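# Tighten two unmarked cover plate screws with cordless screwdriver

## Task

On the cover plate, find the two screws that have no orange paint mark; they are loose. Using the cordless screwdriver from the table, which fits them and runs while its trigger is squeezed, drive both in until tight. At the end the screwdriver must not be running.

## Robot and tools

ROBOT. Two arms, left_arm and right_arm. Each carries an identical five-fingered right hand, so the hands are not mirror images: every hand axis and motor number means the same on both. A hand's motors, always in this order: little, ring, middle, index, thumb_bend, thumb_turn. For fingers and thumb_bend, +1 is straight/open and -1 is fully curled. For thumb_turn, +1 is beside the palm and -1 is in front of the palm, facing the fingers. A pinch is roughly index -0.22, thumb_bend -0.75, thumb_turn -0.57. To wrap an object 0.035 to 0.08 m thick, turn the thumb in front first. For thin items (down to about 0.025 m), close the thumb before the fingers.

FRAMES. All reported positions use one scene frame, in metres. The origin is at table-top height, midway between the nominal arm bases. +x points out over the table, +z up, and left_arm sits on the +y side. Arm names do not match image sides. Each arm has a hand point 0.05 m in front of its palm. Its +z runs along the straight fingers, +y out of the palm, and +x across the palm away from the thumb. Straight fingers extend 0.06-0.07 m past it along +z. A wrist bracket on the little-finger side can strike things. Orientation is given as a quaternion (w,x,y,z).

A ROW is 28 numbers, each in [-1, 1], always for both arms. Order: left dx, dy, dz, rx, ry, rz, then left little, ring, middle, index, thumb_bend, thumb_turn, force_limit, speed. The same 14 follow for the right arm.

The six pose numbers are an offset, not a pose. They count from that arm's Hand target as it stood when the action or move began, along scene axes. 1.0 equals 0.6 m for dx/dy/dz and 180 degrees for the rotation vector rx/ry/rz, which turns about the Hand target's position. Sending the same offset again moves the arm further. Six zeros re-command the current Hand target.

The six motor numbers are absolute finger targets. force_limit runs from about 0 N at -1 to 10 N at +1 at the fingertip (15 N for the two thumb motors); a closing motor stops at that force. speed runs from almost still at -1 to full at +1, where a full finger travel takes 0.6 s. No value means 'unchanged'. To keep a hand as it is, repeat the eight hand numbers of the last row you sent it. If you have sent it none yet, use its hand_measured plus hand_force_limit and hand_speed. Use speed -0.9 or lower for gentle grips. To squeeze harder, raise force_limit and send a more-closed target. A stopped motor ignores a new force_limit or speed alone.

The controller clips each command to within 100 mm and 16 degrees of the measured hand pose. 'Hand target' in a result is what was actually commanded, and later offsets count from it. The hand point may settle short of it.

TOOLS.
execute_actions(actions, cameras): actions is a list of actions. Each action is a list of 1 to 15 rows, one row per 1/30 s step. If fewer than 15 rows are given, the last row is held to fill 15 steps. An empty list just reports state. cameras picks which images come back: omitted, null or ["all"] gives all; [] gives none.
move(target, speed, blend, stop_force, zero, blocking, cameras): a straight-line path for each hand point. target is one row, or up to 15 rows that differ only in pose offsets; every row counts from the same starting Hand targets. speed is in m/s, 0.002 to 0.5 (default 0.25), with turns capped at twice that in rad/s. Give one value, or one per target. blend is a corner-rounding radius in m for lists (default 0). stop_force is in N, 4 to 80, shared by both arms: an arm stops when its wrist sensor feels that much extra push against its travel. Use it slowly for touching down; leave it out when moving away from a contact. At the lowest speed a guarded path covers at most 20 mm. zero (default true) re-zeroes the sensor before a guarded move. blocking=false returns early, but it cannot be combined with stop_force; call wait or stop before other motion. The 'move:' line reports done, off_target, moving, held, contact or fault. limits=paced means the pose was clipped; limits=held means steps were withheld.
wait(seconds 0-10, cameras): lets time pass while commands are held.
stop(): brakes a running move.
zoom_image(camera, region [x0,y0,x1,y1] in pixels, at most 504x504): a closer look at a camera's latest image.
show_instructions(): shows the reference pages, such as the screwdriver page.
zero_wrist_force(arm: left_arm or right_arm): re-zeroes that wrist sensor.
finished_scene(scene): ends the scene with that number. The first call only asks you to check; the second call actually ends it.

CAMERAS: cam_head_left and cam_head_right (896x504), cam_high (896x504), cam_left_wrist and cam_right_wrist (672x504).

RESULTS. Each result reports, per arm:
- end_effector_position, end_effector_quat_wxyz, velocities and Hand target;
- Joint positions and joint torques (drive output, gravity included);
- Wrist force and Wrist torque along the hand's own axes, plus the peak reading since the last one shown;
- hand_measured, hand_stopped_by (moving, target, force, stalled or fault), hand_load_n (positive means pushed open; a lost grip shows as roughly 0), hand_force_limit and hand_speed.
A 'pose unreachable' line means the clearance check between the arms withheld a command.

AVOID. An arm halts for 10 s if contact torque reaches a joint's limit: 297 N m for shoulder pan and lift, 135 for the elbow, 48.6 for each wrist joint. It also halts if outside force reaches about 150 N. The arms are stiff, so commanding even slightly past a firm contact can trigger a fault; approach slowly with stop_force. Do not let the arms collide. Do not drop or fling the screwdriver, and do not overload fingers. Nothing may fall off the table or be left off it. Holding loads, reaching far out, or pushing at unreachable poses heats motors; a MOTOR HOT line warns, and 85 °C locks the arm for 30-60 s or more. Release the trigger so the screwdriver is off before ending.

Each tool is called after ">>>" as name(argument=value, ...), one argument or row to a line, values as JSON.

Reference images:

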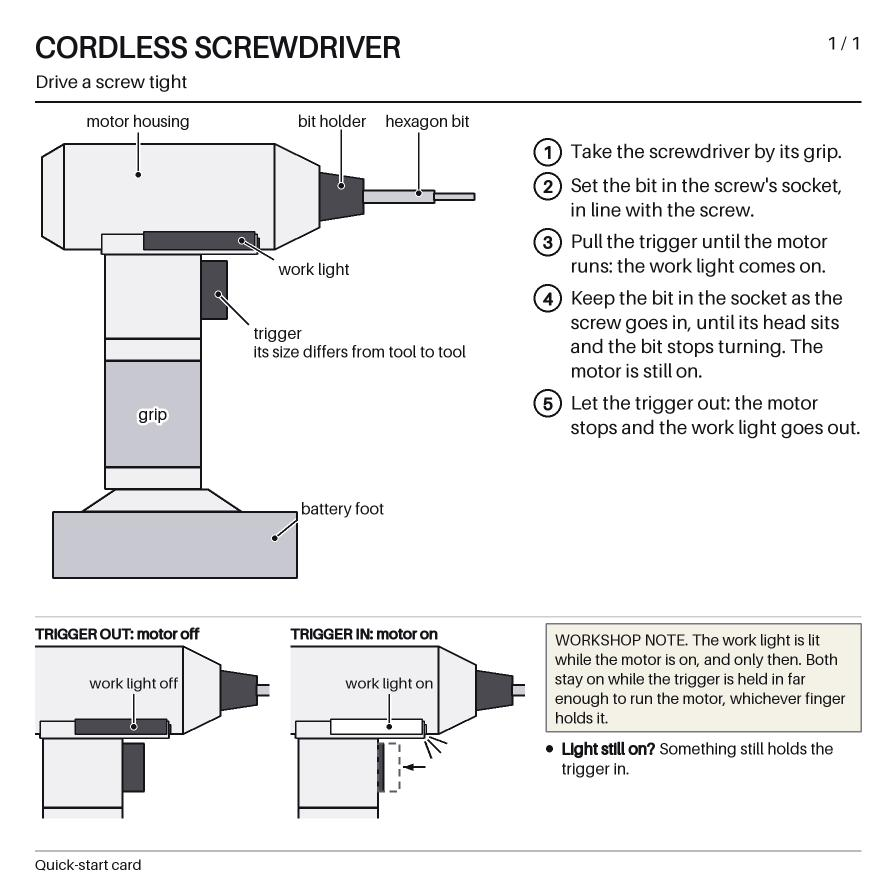

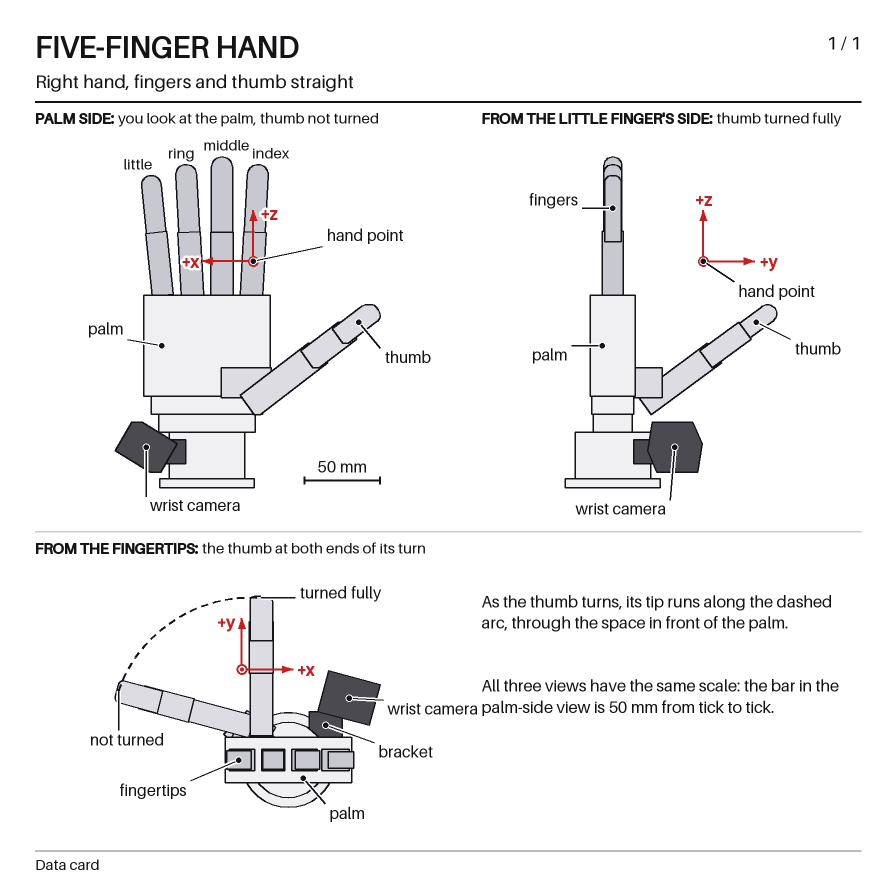

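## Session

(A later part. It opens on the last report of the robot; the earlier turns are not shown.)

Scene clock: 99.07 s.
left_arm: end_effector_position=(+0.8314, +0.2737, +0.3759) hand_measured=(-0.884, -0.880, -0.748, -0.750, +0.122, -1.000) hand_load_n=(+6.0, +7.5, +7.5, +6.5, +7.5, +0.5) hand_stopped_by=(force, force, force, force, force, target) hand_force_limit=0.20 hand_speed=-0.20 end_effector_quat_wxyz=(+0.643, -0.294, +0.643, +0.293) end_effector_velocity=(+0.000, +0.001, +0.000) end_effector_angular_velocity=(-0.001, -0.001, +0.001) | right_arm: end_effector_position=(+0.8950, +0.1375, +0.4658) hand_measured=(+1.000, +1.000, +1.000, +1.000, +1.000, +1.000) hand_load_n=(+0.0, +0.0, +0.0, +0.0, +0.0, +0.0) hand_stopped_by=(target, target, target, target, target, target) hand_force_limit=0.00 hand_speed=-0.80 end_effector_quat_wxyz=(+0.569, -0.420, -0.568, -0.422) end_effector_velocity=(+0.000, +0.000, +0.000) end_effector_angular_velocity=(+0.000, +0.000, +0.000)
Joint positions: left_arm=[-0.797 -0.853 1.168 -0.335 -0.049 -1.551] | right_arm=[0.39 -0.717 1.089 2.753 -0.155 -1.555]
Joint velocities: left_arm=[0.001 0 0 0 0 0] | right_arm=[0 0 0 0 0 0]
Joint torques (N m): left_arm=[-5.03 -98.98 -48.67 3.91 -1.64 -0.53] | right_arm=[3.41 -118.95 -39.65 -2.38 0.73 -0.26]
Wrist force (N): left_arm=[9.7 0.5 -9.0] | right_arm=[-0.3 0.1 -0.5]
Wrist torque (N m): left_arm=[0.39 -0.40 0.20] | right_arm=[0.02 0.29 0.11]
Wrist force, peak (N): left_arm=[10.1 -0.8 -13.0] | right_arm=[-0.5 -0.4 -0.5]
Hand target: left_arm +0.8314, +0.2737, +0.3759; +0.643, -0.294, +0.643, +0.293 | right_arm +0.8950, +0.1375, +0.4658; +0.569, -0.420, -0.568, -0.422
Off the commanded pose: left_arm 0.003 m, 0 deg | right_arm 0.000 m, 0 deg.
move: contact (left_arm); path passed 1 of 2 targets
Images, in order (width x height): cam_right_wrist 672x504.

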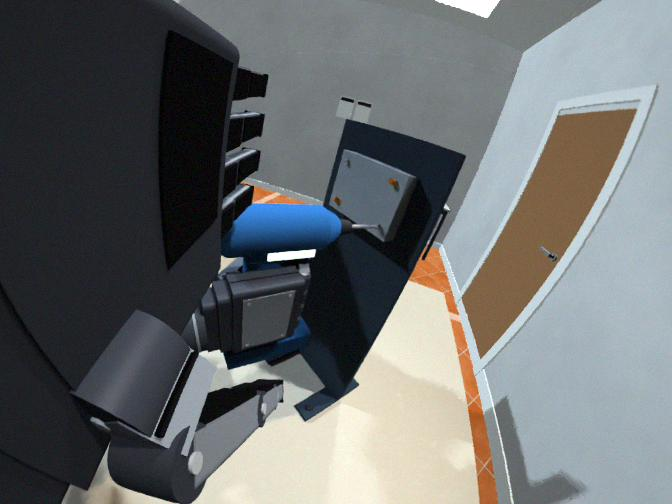

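>>> move(
  target=[
    [-0.00128,-0.00323,0.00058,0,0,0,-1.0,-1.0,-1.0,-0.9,-1,-1,0.2,-0.2,0,0,0,0,0,0,1,1,1,1,1,1,0,-0.8],
    [0.00492,0.00462,0.00058,0,0,0,-1.0,-1.0,-1.0,-0.9,-1,-1,0.2,-0.2,0,0,0,0,0,0,1,1,1,1,1,1,0,-0.8],
  ],
  speed=[0.02,0.005],
  stop_force=5,
  zero=true,
  cameras=["cam_right_wrist"],
)

>>> zoom_image(
  camera="cam_right_wrist",
  region=[366, 216, 386, 236],
)

Scene clock: 100.53 s.
left_arm: end_effector_position=(+0.8313, +0.2736, +0.3759) hand_measured=(-0.884, -0.880, -0.748, -0.750, +0.122, -1.000) hand_load_n=(+6.0, +8.0, +7.5, +6.5, +7.5, +0.5) hand_stopped_by=(force, force, force, force, force, target) hand_force_limit=0.20 hand_speed=-0.20 end_effector_quat_wxyz=(+0.643, -0.294, +0.644, +0.293) end_effector_velocity=(+0.000, +0.000, +0.000) end_effector_angular_velocity=(-0.001, -0.001, +0.000) | right_arm: end_effector_position=(+0.8950, +0.1375, +0.4658) hand_measured=(+1.000, +1.000, +1.000, +1.000, +1.000, +1.000) hand_load_n=(+0.0, +0.5, +0.0, +0.0, +0.0, +0.0) hand_stopped_by=(target, target, target, target, target, target) hand_force_limit=0.00 hand_speed=-0.80 end_effector_quat_wxyz=(+0.569, -0.420, -0.568, -0.422) end_effector_velocity=(+0.000, +0.000, +0.000) end_effector_angular_velocity=(+0.000, +0.000, +0.000)
Joint positions: left_arm=[-0.797 -0.853 1.167 -0.335 -0.049 -1.551] | right_arm=[0.39 -0.717 1.089 2.753 -0.155 -1.555]
Joint velocities: left_arm=[0 0 0 -0.002 0 0.001] | right_arm=[0 0 0 0 0 0]
Joint torques (N m): left_arm=[9.15 -93.44 -34.32 -3.27 2.18 -3.13] | right_arm=[1.77 -118.02 -40.14 -2.25 0.58 -0.06]
Wrist force (N): left_arm=[8.7 0.8 -1.9] | right_arm=[-0.6 0.1 -0.3]
Wrist torque (N m): left_arm=[0.12 -0.25 0.17] | right_arm=[0.01 0.33 0.09]
Wrist force, peak (N): left_arm=[10.0 0.7 -8.9] | right_arm=[-0.5 -0.1 -0.6]
Hand target: left_arm +0.8314, +0.2736, +0.3759; +0.643, -0.294, +0.643, +0.293 | right_arm +0.8950, +0.1375, +0.4658; +0.569, -0.420, -0.568, -0.422
Off the commanded pose: left_arm 0.004 m, 0 deg | right_arm 0.000 m, 0 deg.
move: contact (left_arm); path passed 0 of 2 targets
Images, in order (width x height): cam_right_wrist 672x504.

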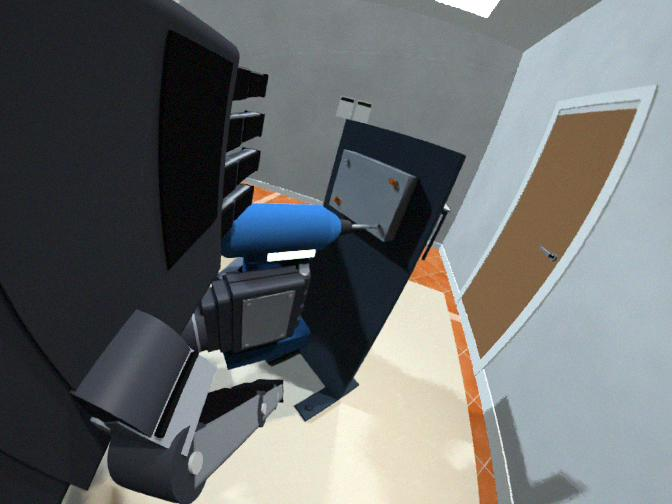

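Scaled by 25.200 from the camera's 672x504 image, which has a finer 960x720 frame.

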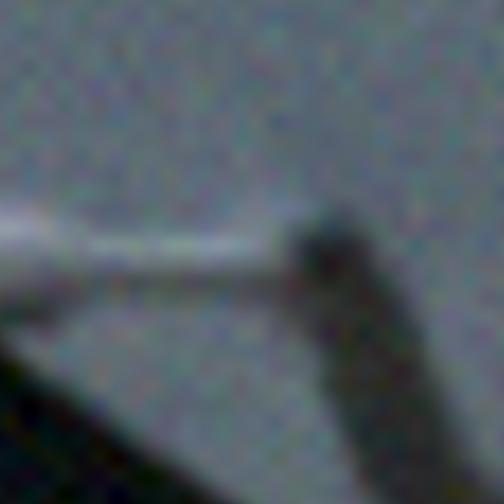

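>>> move(
  target=[-0.00232,-0.00455,0.00058,0,0,0,-1.0,-1.0,-1.0,-0.9,-1,-1,0.2,-0.2,0,0,0,0,0,0,1,1,1,1,1,1,0,-0.8],
  speed=0.03,
  cameras=["cam_right_wrist"],
)

>>> zoom_image(
  camera="cam_right_wrist",
  region=[366, 216, 386, 236],
)

>>> move(
  target=[0.00517,0.00654,0,0,0,0,-1.0,-1.0,-1.0,-0.9,-1,-1,0.2,-0.2,0,0,0,0,0,0,1,1,1,1,1,1,0,-0.8],
  speed=0.005,
  stop_force=5,
  cameras=["cam_right_wrist"],
)

>>> zoom_image(
  camera="cam_right_wrist",
  region=[366, 216, 386, 236],
)

Scene clock: 101.53 s.
left_arm: end_effector_position=(+0.8299, +0.2708, +0.3762) hand_measured=(-0.884, -0.880, -0.748, -0.750, +0.122, -1.000) hand_load_n=(+5.5, +8.0, +7.5, +6.5, +7.5, +1.0) hand_stopped_by=(force, force, force, force, force, target) hand_force_limit=0.20 hand_speed=-0.20 end_effector_quat_wxyz=(+0.643, -0.294, +0.644, +0.293) end_effector_velocity=(+0.000, +0.000, +0.000) end_effector_angular_velocity=(+0.000, +0.000, +0.000) | right_arm: end_effector_position=(+0.8950, +0.1375, +0.4658) hand_measured=(+1.000, +1.000, +1.000, +1.000, +1.000, +1.000) hand_load_n=(+0.0, +0.0, +0.0, +0.0, +0.0, +0.0) hand_stopped_by=(target, target, target, target, target, target) hand_force_limit=0.00 hand_speed=-0.80 end_effector_quat_wxyz=(+0.569, -0.420, -0.568, -0.422) end_effector_velocity=(+0.001, +0.000, -0.003) end_effector_angular_velocity=(-0.001, +0.002, +0.000)
Joint positions: left_arm=[-0.801 -0.852 1.166 -0.333 -0.052 -1.552] | right_arm=[0.39 -0.717 1.089 2.753 -0.155 -1.555]
Joint velocities: left_arm=[0 0 0 0.003 -0.001 -0.002] | right_arm=[0 0.003 0 0 0 0]
Joint torques (N m): left_arm=[-1.77 -77.15 -55.73 3.99 -0.33 -3.9] | right_arm=[2.45 -117.75 -40.12 -2.15 0.59 -0.21]
Wrist force (N): left_arm=[8.3 1.0 -0.1] | right_arm=[0.0 0.1 -0.1]
Wrist torque (N m): left_arm=[0.07 -0.22 0.16] | right_arm=[-0.01 0.24 0.12]
Wrist force, peak (N): left_arm=[8.8 1.0 -1.7] | right_arm=[-0.5 0.3 -0.7]
Hand target: left_arm +0.8300, +0.2709, +0.3762; +0.643, -0.294, +0.643, +0.293 | right_arm +0.8950, +0.1375, +0.4658; +0.569, -0.420, -0.568, -0.422
Off the commanded pose: left_arm 0.000 m, 0 deg | right_arm 0.000 m, 0 deg.
move: done
Images, in order (width x height): cam_right_wrist 672x504.

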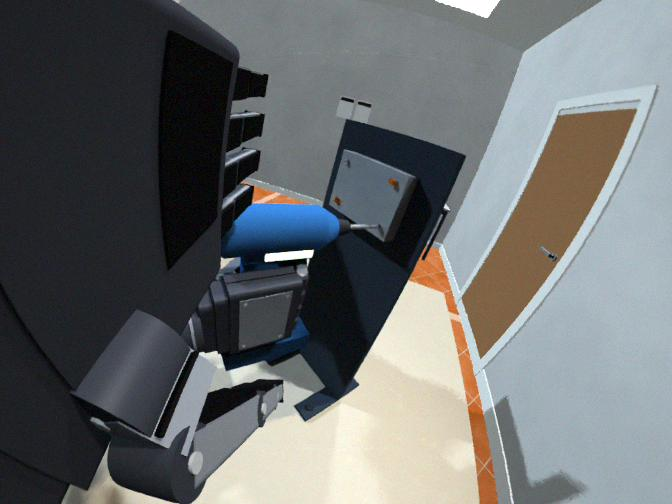

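Scaled by 25.200 from the camera's 672x504 image, which has a finer 960x720 frame.

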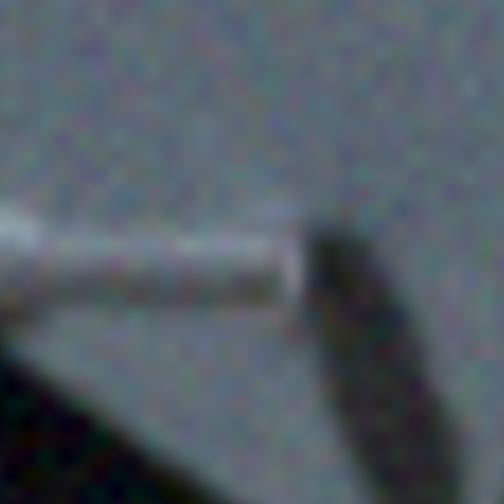

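Scene clock: 103.20 s.
left_arm: end_effector_position=(+0.8319, +0.2733, +0.3762) hand_measured=(-0.884, -0.880, -0.748, -0.750, +0.122, -1.000) hand_load_n=(+6.0, +7.5, +8.0, +6.5, +8.0, +0.5) hand_stopped_by=(force, force, force, force, force, target) hand_force_limit=0.20 hand_speed=-0.20 end_effector_quat_wxyz=(+0.643, -0.294, +0.644, +0.293) end_effector_velocity=(+0.000, +0.000, +0.000) end_effector_angular_velocity=(-0.001, -0.001, +0.000) | right_arm: end_effector_position=(+0.8950, +0.1375, +0.4658) hand_measured=(+1.000, +1.000, +1.000, +1.000, +1.000, +1.000) hand_load_n=(+0.0, +0.0, +0.0, +0.0, +0.0, +0.0) hand_stopped_by=(target, target, target, target, target, target) hand_force_limit=0.00 hand_speed=-0.80 end_effector_quat_wxyz=(+0.569, -0.420, -0.568, -0.422) end_effector_velocity=(+0.000, +0.000, -0.002) end_effector_angular_velocity=(-0.001, +0.002, +0.000)
Joint positions: left_arm=[-0.797 -0.852 1.165 -0.334 -0.049 -1.551] | right_arm=[0.39 -0.717 1.089 2.753 -0.155 -1.555]
Joint velocities: left_arm=[-0.001 0 0 0 -0.001 -0.001] | right_arm=[0 0.001 0 0 0 0]
Joint torques (N m): left_arm=[-6.28 -93.88 -44.26 3.07 -2.09 3.56] | right_arm=[2.12 -118.42 -39.72 -2.02 0.65 -0.06]
Wrist force (N): left_arm=[8.9 0.3 -6.4] | right_arm=[-0.3 0.1 -0.3]
Wrist torque (N m): left_arm=[0.31 -0.35 0.19] | right_arm=[0.01 0.28 0.11]
Wrist force, peak (N): left_arm=[9.7 -0.1 -11.6] | right_arm=[-0.5 0.5 -0.6]
Hand target: left_arm +0.8319, +0.2733, +0.3762; +0.643, -0.294, +0.644, +0.293 | right_arm +0.8950, +0.1375, +0.4658; +0.569, -0.420, -0.568, -0.422
Off the commanded pose: left_arm 0.002 m, 0 deg | right_arm 0.000 m, 0 deg.
move: contact (left_arm)
Images, in order (width x height): cam_right_wrist 672x504.

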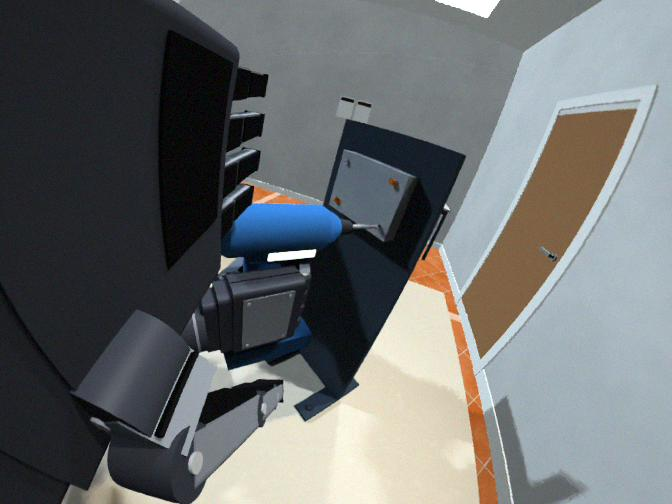

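Scaled by 25.200 from the camera's 672x504 image, which has a finer 960x720 frame.

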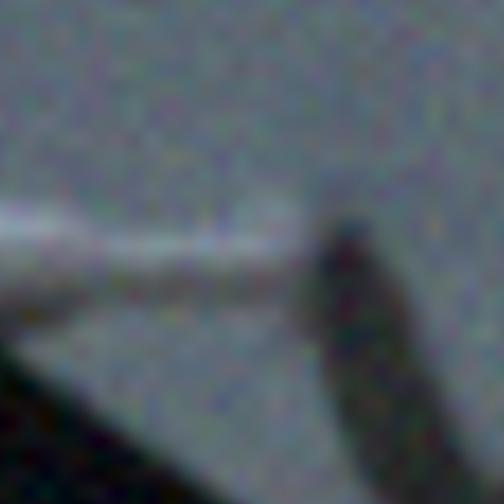

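>>> move(
  target=[-0.0155,-0.01963,0,0,0,0,-1.0,-1.0,-1.0,-0.9,-1,-1,0.2,-0.2,0,0,0,0,0,0,1,1,1,1,1,1,0,-0.8],
  speed=0.04,
  cameras=["cam_right_wrist","cam_high"],
)

>>> zoom_image(
  camera="cam_right_wrist",
  region=[355, 210, 385, 240],
)

>>> zoom_image(
  camera="cam_high",
  region=[448, 160, 478, 190],
)

>>> zoom_image(
  camera="cam_high",
  region=[452, 162, 472, 182],
)

Scene clock: 104.33 s.
left_arm: end_effector_position=(+0.8224, +0.2615, +0.3762) hand_measured=(-0.884, -0.880, -0.748, -0.750, +0.122, -1.000) hand_load_n=(+6.0, +8.0, +7.5, +6.0, +7.5, +0.5) hand_stopped_by=(force, force, force, force, force, target) hand_force_limit=0.20 hand_speed=-0.20 end_effector_quat_wxyz=(+0.643, -0.294, +0.644, +0.293) end_effector_velocity=(+0.001, +0.002, +0.000) end_effector_angular_velocity=(+0.000, +0.000, +0.001) | right_arm: end_effector_position=(+0.8950, +0.1375, +0.4658) hand_measured=(+1.000, +1.000, +1.000, +1.000, +1.000, +1.000) hand_load_n=(+0.0, +0.0, +0.0, +0.0, +0.0, +0.0) hand_stopped_by=(target, target, target, target, target, target) hand_force_limit=0.00 hand_speed=-0.80 end_effector_quat_wxyz=(+0.569, -0.420, -0.568, -0.422) end_effector_velocity=(+0.000, +0.000, +0.000) end_effector_angular_velocity=(+0.000, -0.001, +0.000)
Joint positions: left_arm=[-0.813 -0.853 1.168 -0.33 -0.064 -1.556] | right_arm=[0.39 -0.717 1.089 2.753 -0.155 -1.555]
Joint velocities: left_arm=[0.002 0 0 0.003 0.001 -0.002] | right_arm=[0 0 0 0 0 0]
Joint torques (N m): left_arm=[9.85 -90.5 -50.7 4.31 1.73 -3.51] | right_arm=[1.32 -116.93 -39.06 -2.2 0.66 0.02]
Wrist force (N): left_arm=[8.2 0.8 -0.2] | right_arm=[-0.4 0.0 -0.3]
Wrist torque (N m): left_arm=[0.05 -0.20 0.15] | right_arm=[-0.01 0.31 0.10]
Wrist force, peak (N): left_arm=[9.6 0.1 -6.5] | right_arm=[-0.6 -0.3 -0.2]
Hand target: left_arm +0.8226, +0.2616, +0.3762; +0.643, -0.294, +0.644, +0.293 | right_arm +0.8950, +0.1375, +0.4658; +0.569, -0.420, -0.568, -0.422
Off the commanded pose: left_arm 0.000 m, 0 deg | right_arm 0.000 m, 0 deg.
move: done
Images, in order (width x height): cam_high 896x504, cam_right_wrist 672x504.

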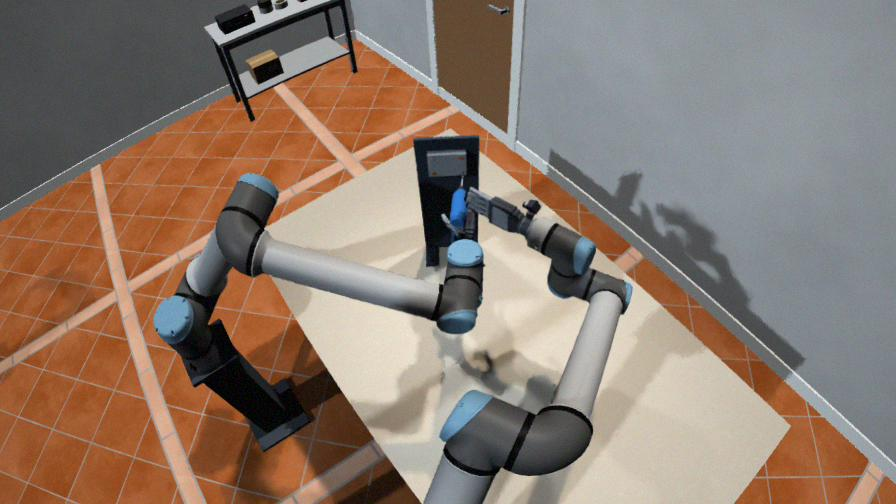

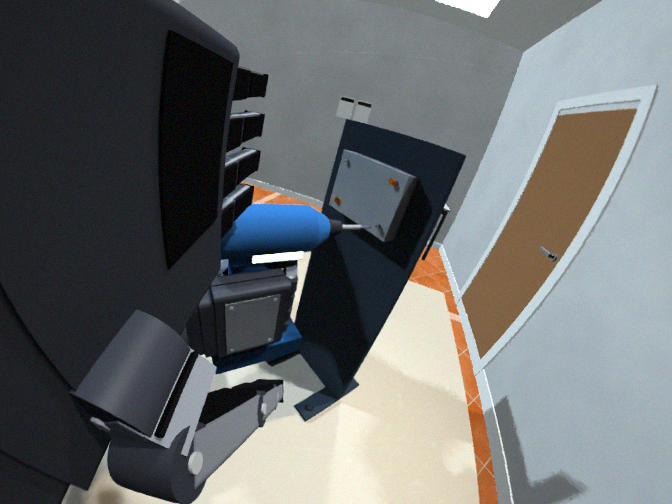

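Scaled by 16.800 from the camera's 672x504 image, which has a finer 960x720 frame.

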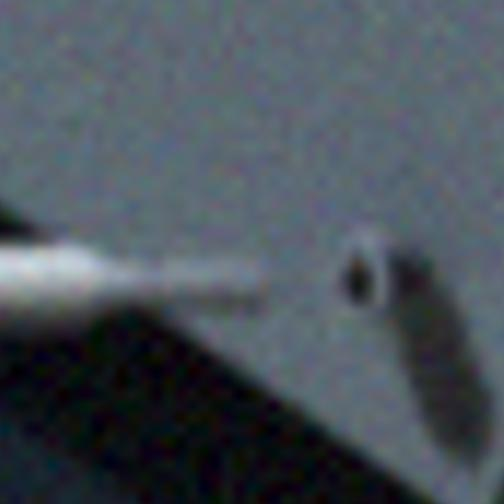

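Scaled by 16.800.

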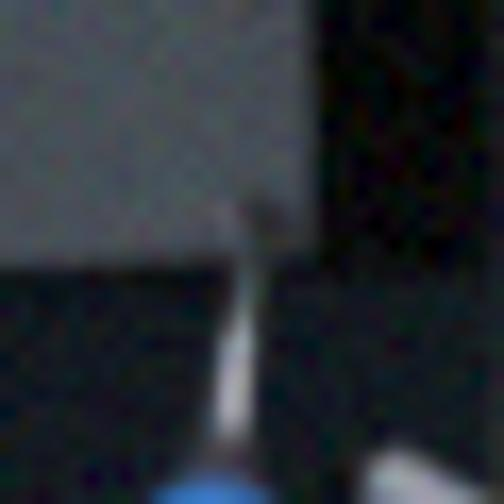

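Scaled by 25.200.

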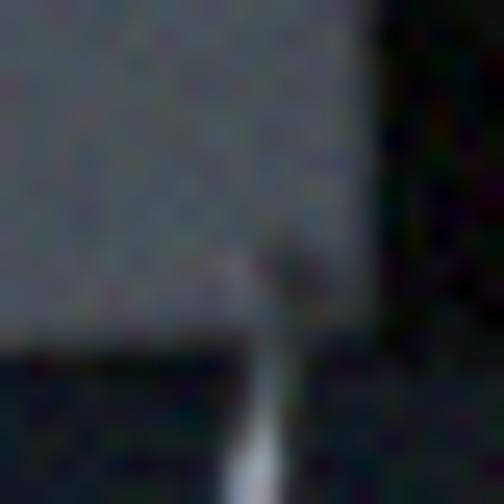

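>>> zoom_image(
  camera="cam_right_wrist",
  region=[365, 218, 381, 234],
)

>>> zoom_image(
  camera="cam_right_wrist",
  region=[340, 195, 390, 245],
)

Scaled by 31.500 from the camera's 672x504 image, which has a finer 960x720 frame.

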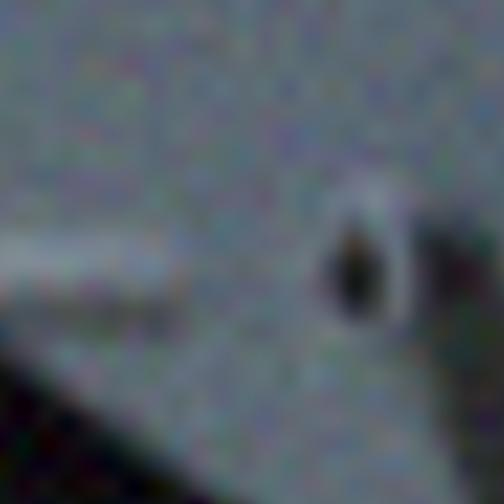

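Scaled by 10.080 from the camera's 672x504 image, which has a finer 960x720 frame.

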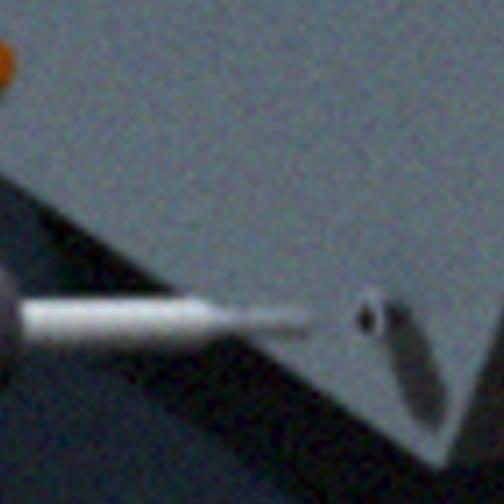

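>>> move(
  target=[
    [0.0065,0.02058,-0.00317,0,0,0,-1.0,-1.0,-1.0,-0.9,-1,-1,0.2,-0.2,0,0,0,0,0,0,1,1,1,1,1,1,0,-0.8],
    [0.01477,0.03105,-0.00317,0,0,0,-1.0,-1.0,-1.0,-0.9,-1,-1,0.2,-0.2,0,0,0,0,0,0,1,1,1,1,1,1,0,-0.8],
  ],
  speed=[0.03,0.005],
  stop_force=5,
  cameras=["cam_right_wrist"],
)

>>> zoom_image(
  camera="cam_right_wrist",
  region=[355, 210, 385, 240],
)

Scene clock: 107.60 s.
left_arm: end_effector_position=(+0.8282, +0.2760, +0.3743) hand_measured=(-0.884, -0.880, -0.748, -0.750, +0.122, -1.000) hand_load_n=(+6.0, +8.0, +8.0, +6.5, +7.5, +1.0) hand_stopped_by=(force, force, force, force, force, target) hand_force_limit=0.20 hand_speed=-0.20 end_effector_quat_wxyz=(+0.643, -0.294, +0.643, +0.293) end_effector_velocity=(+0.000, +0.001, +0.000) end_effector_angular_velocity=(+0.000, +0.001, +0.001) | right_arm: end_effector_position=(+0.8950, +0.1375, +0.4658) hand_measured=(+1.000, +1.000, +1.000, +1.000, +1.000, +1.000) hand_load_n=(+0.0, +0.0, +0.0, +0.0, +0.0, +0.0) hand_stopped_by=(target, target, target, target, target, target) hand_force_limit=0.00 hand_speed=-0.80 end_effector_quat_wxyz=(+0.569, -0.420, -0.568, -0.422) end_effector_velocity=(+0.000, +0.000, +0.002) end_effector_angular_velocity=(+0.000, +0.000, +0.000)
Joint positions: left_arm=[-0.798 -0.858 1.18 -0.341 -0.049 -1.552] | right_arm=[0.39 -0.717 1.089 2.753 -0.155 -1.555]
Joint velocities: left_arm=[0 0 0 0 0 0.001] | right_arm=[0 -0.002 0 0.002 0 0]
Joint torques (N m): left_arm=[-15.49 -111.91 -35.2 0.59 -1.58 -0.29] | right_arm=[1.13 -116.54 -39.28 -2.15 0.62 0.2]
Wrist force (N): left_arm=[8.0 0.5 0.0] | right_arm=[-0.4 -0.1 -0.2]
Wrist torque (N m): left_arm=[-0.01 -0.18 0.12] | right_arm=[-0.02 0.30 0.10]
Wrist force, peak (N): left_arm=[9.5 0.0 -9.8] | right_arm=[-0.9 -0.1 -0.2]
Hand target: left_arm +0.8282, +0.2760, +0.3743; +0.643, -0.294, +0.643, +0.293 | right_arm +0.8950, +0.1375, +0.4658; +0.569, -0.420, -0.568, -0.422
Off the commanded pose: left_arm 0.005 m, 0 deg | right_arm 0.000 m, 0 deg.
move: contact (left_arm); path passed 1 of 2 targets
Images, in order (width x height): cam_right_wrist 672x504.

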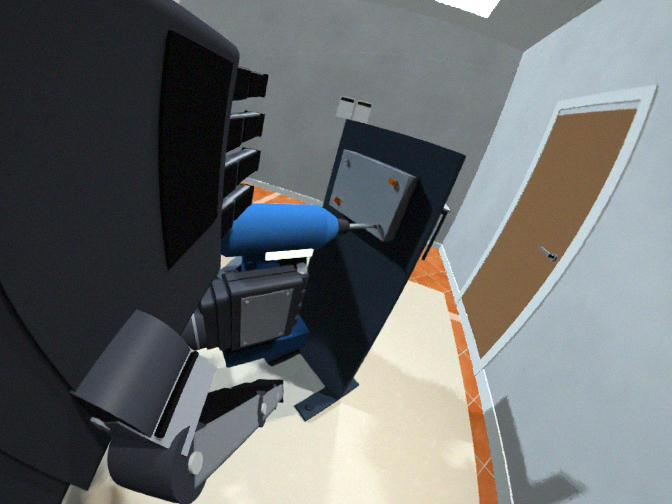

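Scaled by 16.800 from the camera's 672x504 image, which has a finer 960x720 frame.

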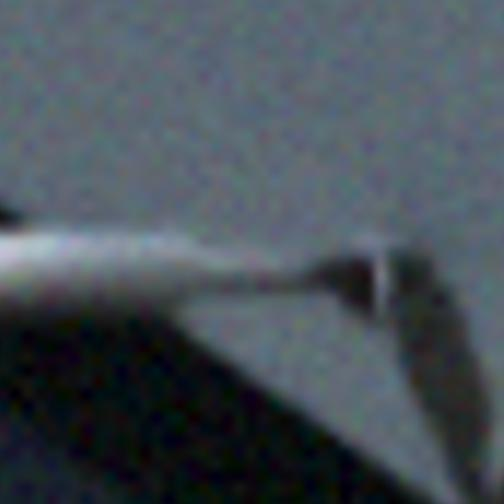

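>>> move(
  target=[
    [-0.00063,-0.00375,0.00117,0,0,0,-1.0,-1.0,-1.0,-0.9,-1,-1,0.2,-0.2,0,0,0,0,0,0,1,1,1,1,1,1,0,-0.8],
    [0.00557,0.0041,0.00117,0,0,0,-1.0,-1.0,-1.0,-0.9,-1,-1,0.2,-0.2,0,0,0,0,0,0,1,1,1,1,1,1,0,-0.8],
  ],
  speed=[0.03,0.005],
  stop_force=5,
  zero=false,
  cameras=["cam_right_wrist"],
)

>>> zoom_image(
  camera="cam_right_wrist",
  region=[355, 210, 385, 240],
)

Scene clock: 109.97 s.
left_arm: end_effector_position=(+0.8304, +0.2770, +0.3750) hand_measured=(-0.884, -0.880, -0.748, -0.750, +0.122, -1.000) hand_load_n=(+4.5, +7.0, +6.5, +6.0, +8.0, +1.5) hand_stopped_by=(force, force, force, force, force, target) hand_force_limit=0.20 hand_speed=-0.20 end_effector_quat_wxyz=(+0.643, -0.294, +0.643, +0.293) end_effector_velocity=(+0.000, +0.000, +0.000) end_effector_angular_velocity=(+0.000, +0.000, +0.001) | right_arm: end_effector_position=(+0.8950, +0.1375, +0.4658) hand_measured=(+1.000, +1.000, +1.000, +1.000, +1.000, +1.000) hand_load_n=(+0.0, +0.0, +0.0, -0.5, +0.5, +0.0) hand_stopped_by=(target, target, target, target, target, target) hand_force_limit=0.00 hand_speed=-0.80 end_effector_quat_wxyz=(+0.569, -0.420, -0.568, -0.422) end_effector_velocity=(+0.000, +0.000, -0.001) end_effector_angular_velocity=(+0.000, +0.000, +0.000)
Joint positions: left_arm=[-0.796 -0.857 1.176 -0.339 -0.047 -1.552] | right_arm=[0.39 -0.717 1.089 2.753 -0.155 -1.555]
Joint velocities: left_arm=[0 0 0 -0.001 0 0.001] | right_arm=[0 0.001 0 0 0 0]
Joint torques (N m): left_arm=[-13.14 -95.54 -43.94 -0.07 -2.01 -1.7] | right_arm=[-0.52 -115.56 -38.16 -2.01 0.7 0.27]
Wrist force (N): left_arm=[8.7 0.7 -1.0] | right_arm=[-0.5 -0.3 -0.3]
Wrist torque (N m): left_arm=[0.16 -0.19 0.18] | right_arm=[-0.04 0.31 0.09]
Wrist force, peak (N): left_arm=[11.7 -0.8 -7.2] | right_arm=[-0.8 0.3 -0.1]
Hand target: left_arm +0.8304, +0.2770, +0.3750; +0.643, -0.294, +0.643, +0.293 | right_arm +0.8950, +0.1375, +0.4658; +0.569, -0.420, -0.568, -0.422
Off the commanded pose: left_arm 0.002 m, 0 deg | right_arm 0.000 m, 0 deg.
move: contact (left_arm); path passed 1 of 2 targets
Images, in order (width x height): cam_right_wrist 672x504.

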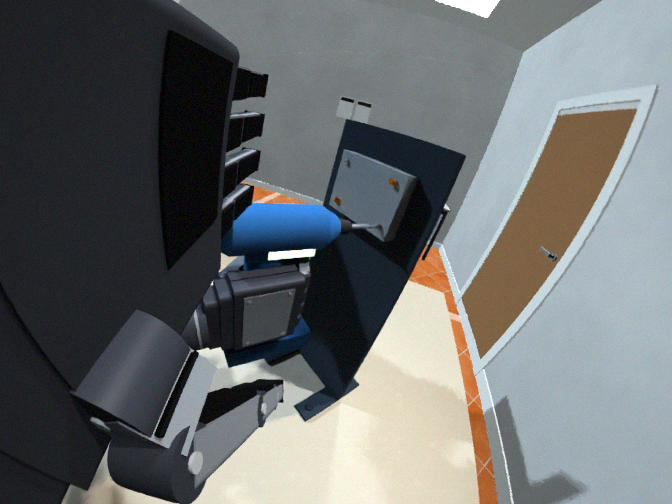

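Scaled by 16.800 from the camera's 672x504 image, which has a finer 960x720 frame.

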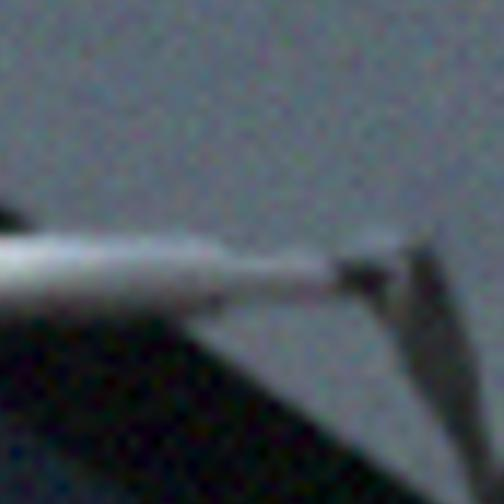

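>>> move(
  target=[0.00723,0.00916,0,0,0,0,-1.0,-1.0,-1.0,-0.9,-1,-1,0.2,-0.2,0,0,0,0,0,0,1,1,1,1,1,1,0,-0.8],
  speed=0.004,
  stop_force=7,
  zero=false,
  cameras=["cam_right_wrist"],
)

>>> zoom_image(
  camera="cam_right_wrist",
  region=[355, 210, 385, 240],
)

Scene clock: 111.47 s.
left_arm: end_effector_position=(+0.8311, +0.2780, +0.3750) hand_measured=(-0.884, -0.880, -0.748, -0.750, +0.122, -1.000) hand_load_n=(+4.0, +7.0, +6.5, +6.0, +8.0, +1.0) hand_stopped_by=(force, force, force, force, force, target) hand_force_limit=0.20 hand_speed=-0.20 end_effector_quat_wxyz=(+0.643, -0.294, +0.643, +0.293) end_effector_velocity=(+0.000, -0.001, +0.000) end_effector_angular_velocity=(+0.000, +0.000, -0.002) | right_arm: end_effector_position=(+0.8950, +0.1375, +0.4658) hand_measured=(+1.000, +1.000, +1.000, +1.000, +1.000, +1.000) hand_load_n=(+0.0, +0.0, +0.0, +0.0, +0.0, +0.0) hand_stopped_by=(target, target, target, target, target, target) hand_force_limit=0.00 hand_speed=-0.80 end_effector_quat_wxyz=(+0.569, -0.420, -0.568, -0.422) end_effector_velocity=(+0.000, +0.000, -0.001) end_effector_angular_velocity=(-0.001, +0.001, +0.000)
Joint positions: left_arm=[-0.794 -0.857 1.176 -0.339 -0.045 -1.552] | right_arm=[0.39 -0.717 1.089 2.753 -0.155 -1.555]
Joint velocities: left_arm=[-0.001 0 0 0.001 0.001 0] | right_arm=[0 0.001 0 0.001 0 0]
Joint torques (N m): left_arm=[-4.74 -111.22 -34.98 2.02 -1.89 0.52] | right_arm=[-0.92 -115.48 -38.4 -2 0.6 0.38]
Wrist force (N): left_arm=[12.2 -0.8 -9.1] | right_arm=[-0.5 -0.1 -0.3]
Wrist torque (N m): left_arm=[0.48 0.02 -0.57] | right_arm=[-0.02 0.31 0.09]
Wrist force, peak (N): left_arm=[13.9 -1.2 -13.3] | right_arm=[-0.2 -0.3 -0.7]
Hand target: left_arm +0.8311, +0.2780, +0.3750; +0.643, -0.294, +0.643, +0.293 | right_arm +0.8950, +0.1375, +0.4658; +0.569, -0.420, -0.568, -0.422
Off the commanded pose: left_arm 0.006 m, 0 deg | right_arm 0.000 m, 0 deg.
move: contact (left_arm)
Images, in order (width x height): cam_right_wrist 672x504.

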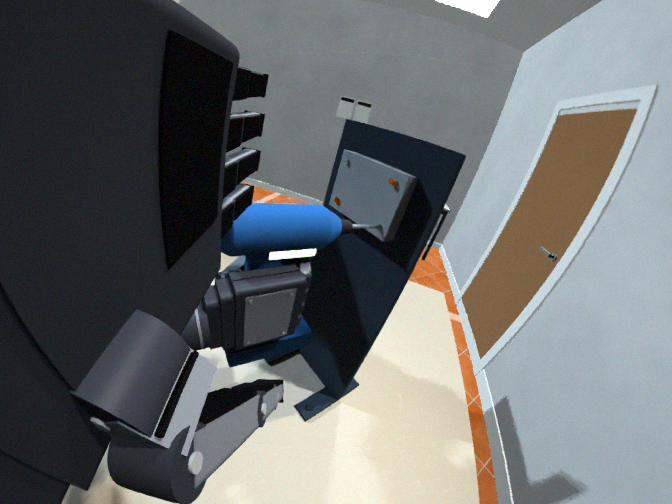

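Scaled by 16.800 from the camera's 672x504 image, which has a finer 960x720 frame.

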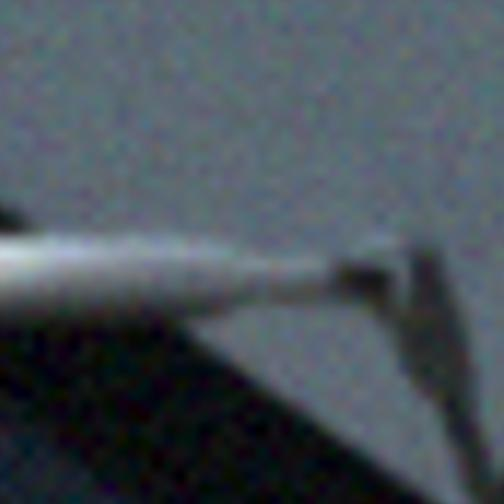

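>>> move(
  target=[0.00723,0.00916,0,0,0,0,-1.0,-1.0,-1.0,-0.9,-1,-1,0.2,-0.2,0,0,0,0,0,0,1,1,1,1,1,1,0,-0.8],
  speed=0.004,
  stop_force=7,
  zero=true,
  cameras=["cam_right_wrist"],
)

>>> zoom_image(
  camera="cam_right_wrist",
  region=[355, 210, 385, 240],
)

Scene clock: 112.47 s.
left_arm: end_effector_position=(+0.8312, +0.2782, +0.3750) hand_measured=(-0.884, -0.880, -0.748, -0.750, +0.122, -1.000) hand_load_n=(+4.0, +6.5, +6.0, +6.0, +8.5, +0.5) hand_stopped_by=(force, force, force, force, force, target) hand_force_limit=0.20 hand_speed=-0.20 end_effector_quat_wxyz=(+0.643, -0.294, +0.643, +0.293) end_effector_velocity=(+0.000, -0.001, +0.000) end_effector_angular_velocity=(-0.001, -0.001, -0.001) | right_arm: end_effector_position=(+0.8950, +0.1375, +0.4658) hand_measured=(+1.000, +1.000, +1.000, +1.000, +1.000, +1.000) hand_load_n=(+0.0, +0.0, +0.0, +0.0, +0.0, +0.0) hand_stopped_by=(target, target, target, target, target, target) hand_force_limit=0.00 hand_speed=-0.80 end_effector_quat_wxyz=(+0.569, -0.420, -0.568, -0.422) end_effector_velocity=(+0.000, +0.000, +0.000) end_effector_angular_velocity=(+0.000, -0.001, +0.000)
Joint positions: left_arm=[-0.794 -0.857 1.176 -0.339 -0.045 -1.552] | right_arm=[0.39 -0.717 1.089 2.753 -0.155 -1.555]
Joint velocities: left_arm=[-0.001 0 0 0 0.001 -0.002] | right_arm=[0 0 0 -0.001 0 0]
Joint torques (N m): left_arm=[-1.36 -113.24 -37.55 2.49 -1.98 1.23] | right_arm=[-0.61 -115.58 -38.41 -2.03 0.49 0.19]
Wrist force (N): left_arm=[14.8 -0.1 -15.0] | right_arm=[-0.4 0.0 -0.3]
Wrist torque (N m): left_arm=[0.67 -0.03 -0.48] | right_arm=[0.00 0.30 0.10]
Wrist force, peak (N): left_arm=[16.5 -0.7 -19.5] | right_arm=[-0.3 0.1 -0.7]
Hand target: left_arm +0.8312, +0.2782, +0.3750; +0.643, -0.294, +0.643, +0.293 | right_arm +0.8950, +0.1375, +0.4658; +0.569, -0.420, -0.568, -0.422
Off the commanded pose: left_arm 0.007 m, 0 deg | right_arm 0.000 m, 0 deg.
move: contact (left_arm)
Images, in order (width x height): cam_right_wrist 672x504.

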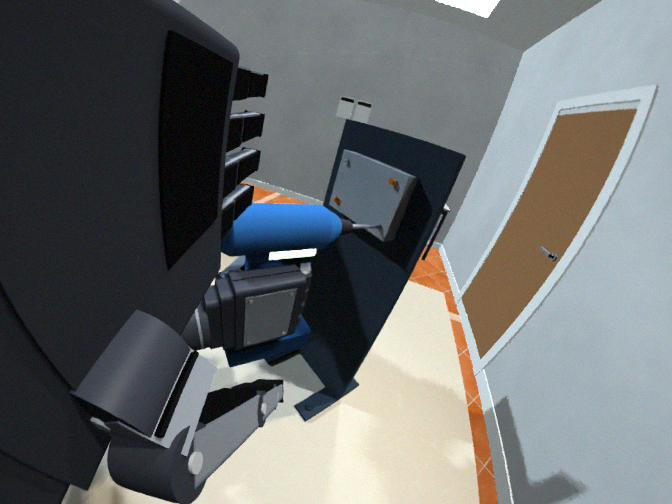

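Scaled by 16.800 from the camera's 672x504 image, which has a finer 960x720 frame.

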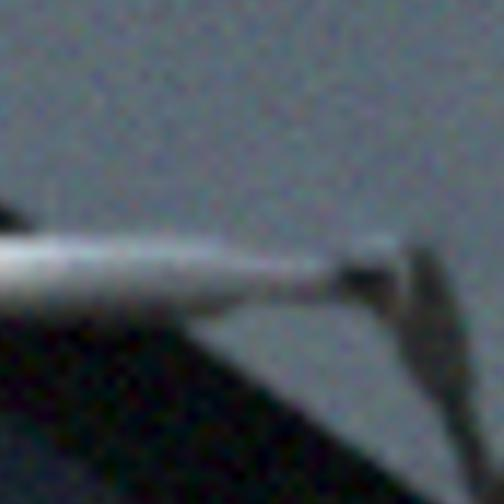

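>>> wait(
  seconds=1,
  cameras=["cam_right_wrist"],
)

>>> zoom_image(
  camera="cam_right_wrist",
  region=[355, 210, 385, 240],
)

Scene clock: 113.63 s.
left_arm: end_effector_position=(+0.8312, +0.2782, +0.3750) hand_measured=(-0.884, -0.880, -0.748, -0.750, +0.122, -1.000) hand_load_n=(+4.0, +6.5, +6.5, +6.0, +8.5, +0.5) hand_stopped_by=(force, force, force, force, force, target) hand_force_limit=0.20 hand_speed=-0.20 end_effector_quat_wxyz=(+0.643, -0.294, +0.643, +0.293) end_effector_velocity=(+0.000, +0.000, +0.000) end_effector_angular_velocity=(+0.000, +0.000, +0.000) | right_arm: end_effector_position=(+0.8950, +0.1375, +0.4658) hand_measured=(+1.000, +1.000, +1.000, +1.000, +1.000, +1.000) hand_load_n=(+0.0, +0.5, +0.0, +0.0, +0.0, +0.0) hand_stopped_by=(target, target, target, target, target, target) hand_force_limit=0.00 hand_speed=-0.80 end_effector_quat_wxyz=(+0.569, -0.420, -0.568, -0.422) end_effector_velocity=(+0.000, +0.000, -0.001) end_effector_angular_velocity=(-0.001, +0.001, +0.000)
Joint positions: left_arm=[-0.794 -0.857 1.176 -0.339 -0.045 -1.552] | right_arm=[0.39 -0.717 1.089 2.753 -0.155 -1.555]
Joint velocities: left_arm=[0 0 0 0.001 0 0] | right_arm=[0 0.001 0 0 0 0]
Joint torques (N m): left_arm=[-0.54 -114.18 -39.13 3.16 -1.58 1.21] | right_arm=[-1.52 -116.26 -37.83 -2.14 0.7 0.4]
Wrist force (N): left_arm=[15.0 0.0 -14.4] | right_arm=[-0.3 -0.2 -0.3]
Wrist torque (N m): left_arm=[0.65 0.00 -0.48] | right_arm=[-0.03 0.29 0.11]
Wrist force, peak (N): left_arm=[15.7 -0.7 -15.3] | right_arm=[-0.5 0.1 -0.8]
Hand target: left_arm +0.8312, +0.2782, +0.3750; +0.643, -0.294, +0.643, +0.293 | right_arm +0.8950, +0.1375, +0.4658; +0.569, -0.420, -0.568, -0.422
Off the commanded pose: left_arm 0.007 m, 0 deg | right_arm 0.000 m, 0 deg.
wait: 1.00 s; at rest from the start
Images, in order (width x height): cam_right_wrist 672x504.

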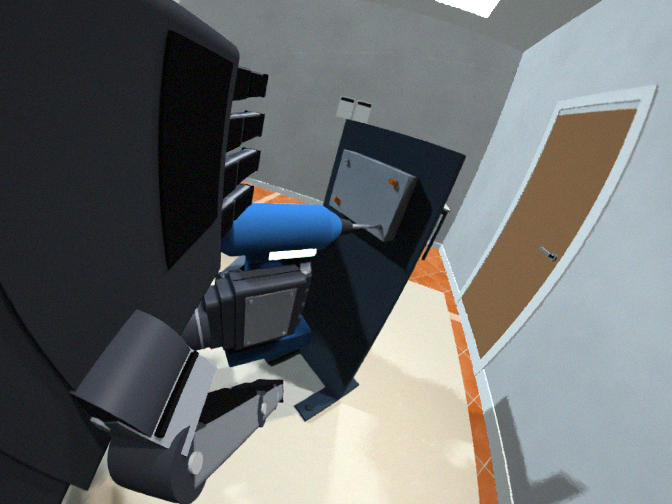

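Scaled by 16.800 from the camera's 672x504 image, which has a finer 960x720 frame.

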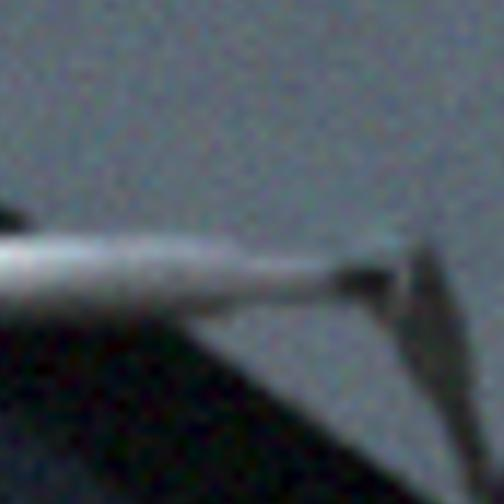

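>>> move(
  target=[0.0031,0.00393,0,0,0,0,-1.0,-1.0,-1.0,-0.9,-1,-1,0.2,-0.2,0,0,0,0,0,0,1,1,1,1,1,1,0,-0.8],
  speed=0.003,
  stop_force=5,
  zero=true,
  cameras=["cam_right_wrist"],
)

>>> zoom_image(
  camera="cam_right_wrist",
  region=[355, 210, 385, 240],
)

Scene clock: 114.67 s.
left_arm: end_effector_position=(+0.8313, +0.2783, +0.3750) hand_measured=(-0.884, -0.880, -0.748, -0.750, +0.122, -1.000) hand_load_n=(+4.0, +6.5, +6.0, +6.0, +8.0, +0.5) hand_stopped_by=(force, force, force, force, force, target) hand_force_limit=0.20 hand_speed=-0.20 end_effector_quat_wxyz=(+0.643, -0.294, +0.643, +0.293) end_effector_velocity=(+0.000, -0.001, +0.000) end_effector_angular_velocity=(+0.000, +0.000, -0.001) | right_arm: end_effector_position=(+0.8950, +0.1375, +0.4658) hand_measured=(+1.000, +1.000, +1.000, +1.000, +1.000, +1.000) hand_load_n=(+0.0, +0.0, +0.0, +0.0, +0.0, +0.0) hand_stopped_by=(target, target, target, target, target, target) hand_force_limit=0.00 hand_speed=-0.80 end_effector_quat_wxyz=(+0.569, -0.420, -0.568, -0.422) end_effector_velocity=(+0.000, +0.000, +0.001) end_effector_angular_velocity=(+0.000, -0.001, +0.000)
Joint positions: left_arm=[-0.794 -0.857 1.176 -0.339 -0.045 -1.552] | right_arm=[0.39 -0.717 1.089 2.753 -0.155 -1.555]
Joint velocities: left_arm=[-0.001 0 0 0 0 0] | right_arm=[0 -0.001 0 0 0 0]
Joint torques (N m): left_arm=[5.39 -106.16 -42.73 2.44 -1.52 2.69] | right_arm=[-1.78 -114.3 -38.08 -2.28 0.67 0.5]
Wrist force (N): left_arm=[17.1 -0.8 -21.6] | right_arm=[-0.4 -0.1 -0.2]
Wrist torque (N m): left_arm=[0.84 -0.12 -0.41] | right_arm=[-0.02 0.29 0.10]
Wrist force, peak (N): left_arm=[18.0 -1.1 -23.9] | right_arm=[-0.7 -0.3 -0.4]
Hand target: left_arm +0.8313, +0.2783, +0.3750; +0.643, -0.294, +0.643, +0.293 | right_arm +0.8950, +0.1375, +0.4658; +0.569, -0.420, -0.568, -0.422
Off the commanded pose: left_arm 0.003 m, 0 deg | right_arm 0.000 m, 0 deg.
move: contact (left_arm)
Images, in order (width x height): cam_right_wrist 672x504.

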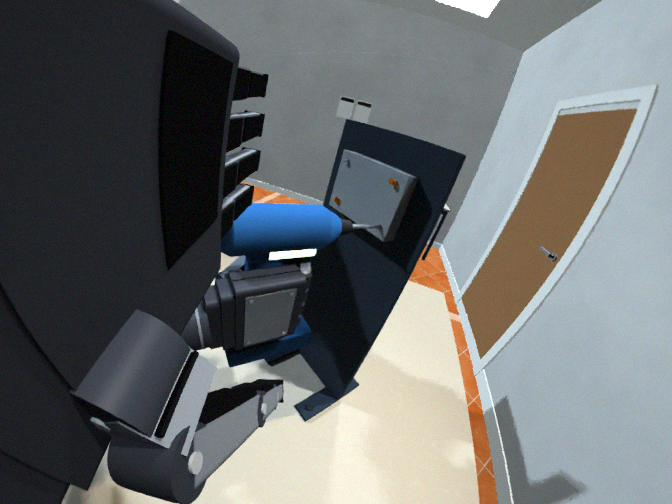

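Scaled by 16.800 from the camera's 672x504 image, which has a finer 960x720 frame.

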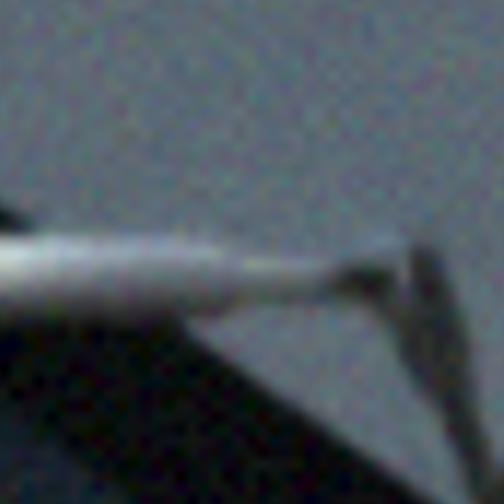

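>>> zoom_image(
  camera="cam_right_wrist",
  region=[383, 170, 407, 194],
)

>>> zoom_image(
  camera="cam_right_wrist",
  region=[363, 214, 387, 238],
)

>>> zoom_image(
  camera="cam_right_wrist",
  region=[335, 150, 359, 174],
)

Scaled by 21.000 from the camera's 672x504 image, which has a finer 960x720 frame.

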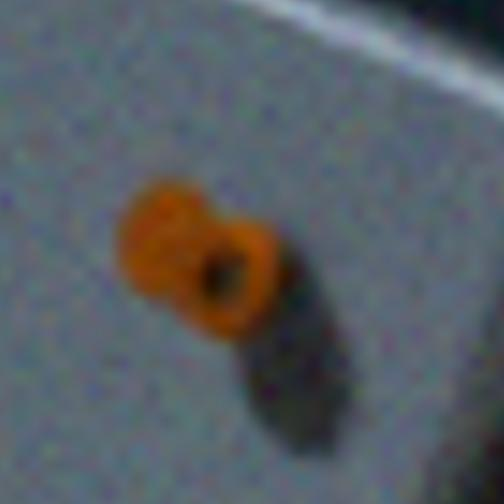

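Scaled by 21.000 from the camera's 672x504 image, which has a finer 960x720 frame.

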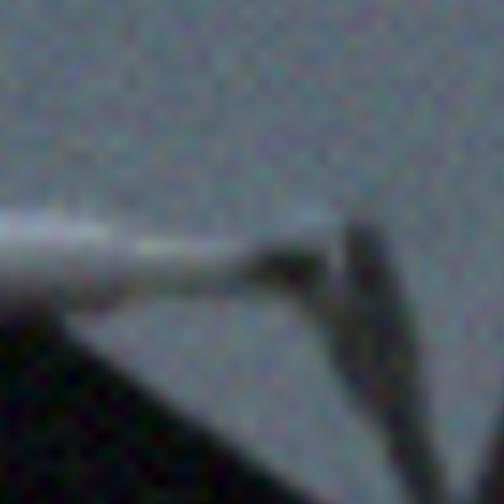

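Scaled by 21.000 from the camera's 672x504 image, which has a finer 960x720 frame.

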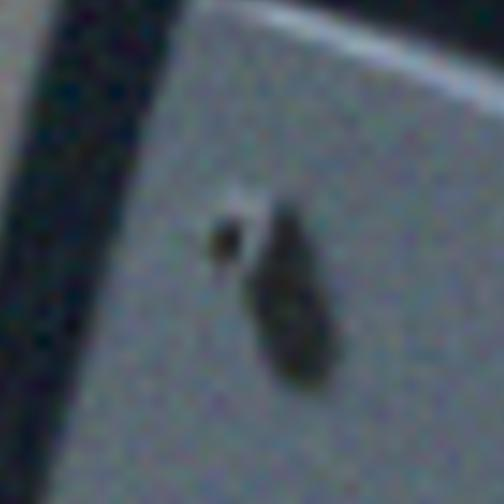

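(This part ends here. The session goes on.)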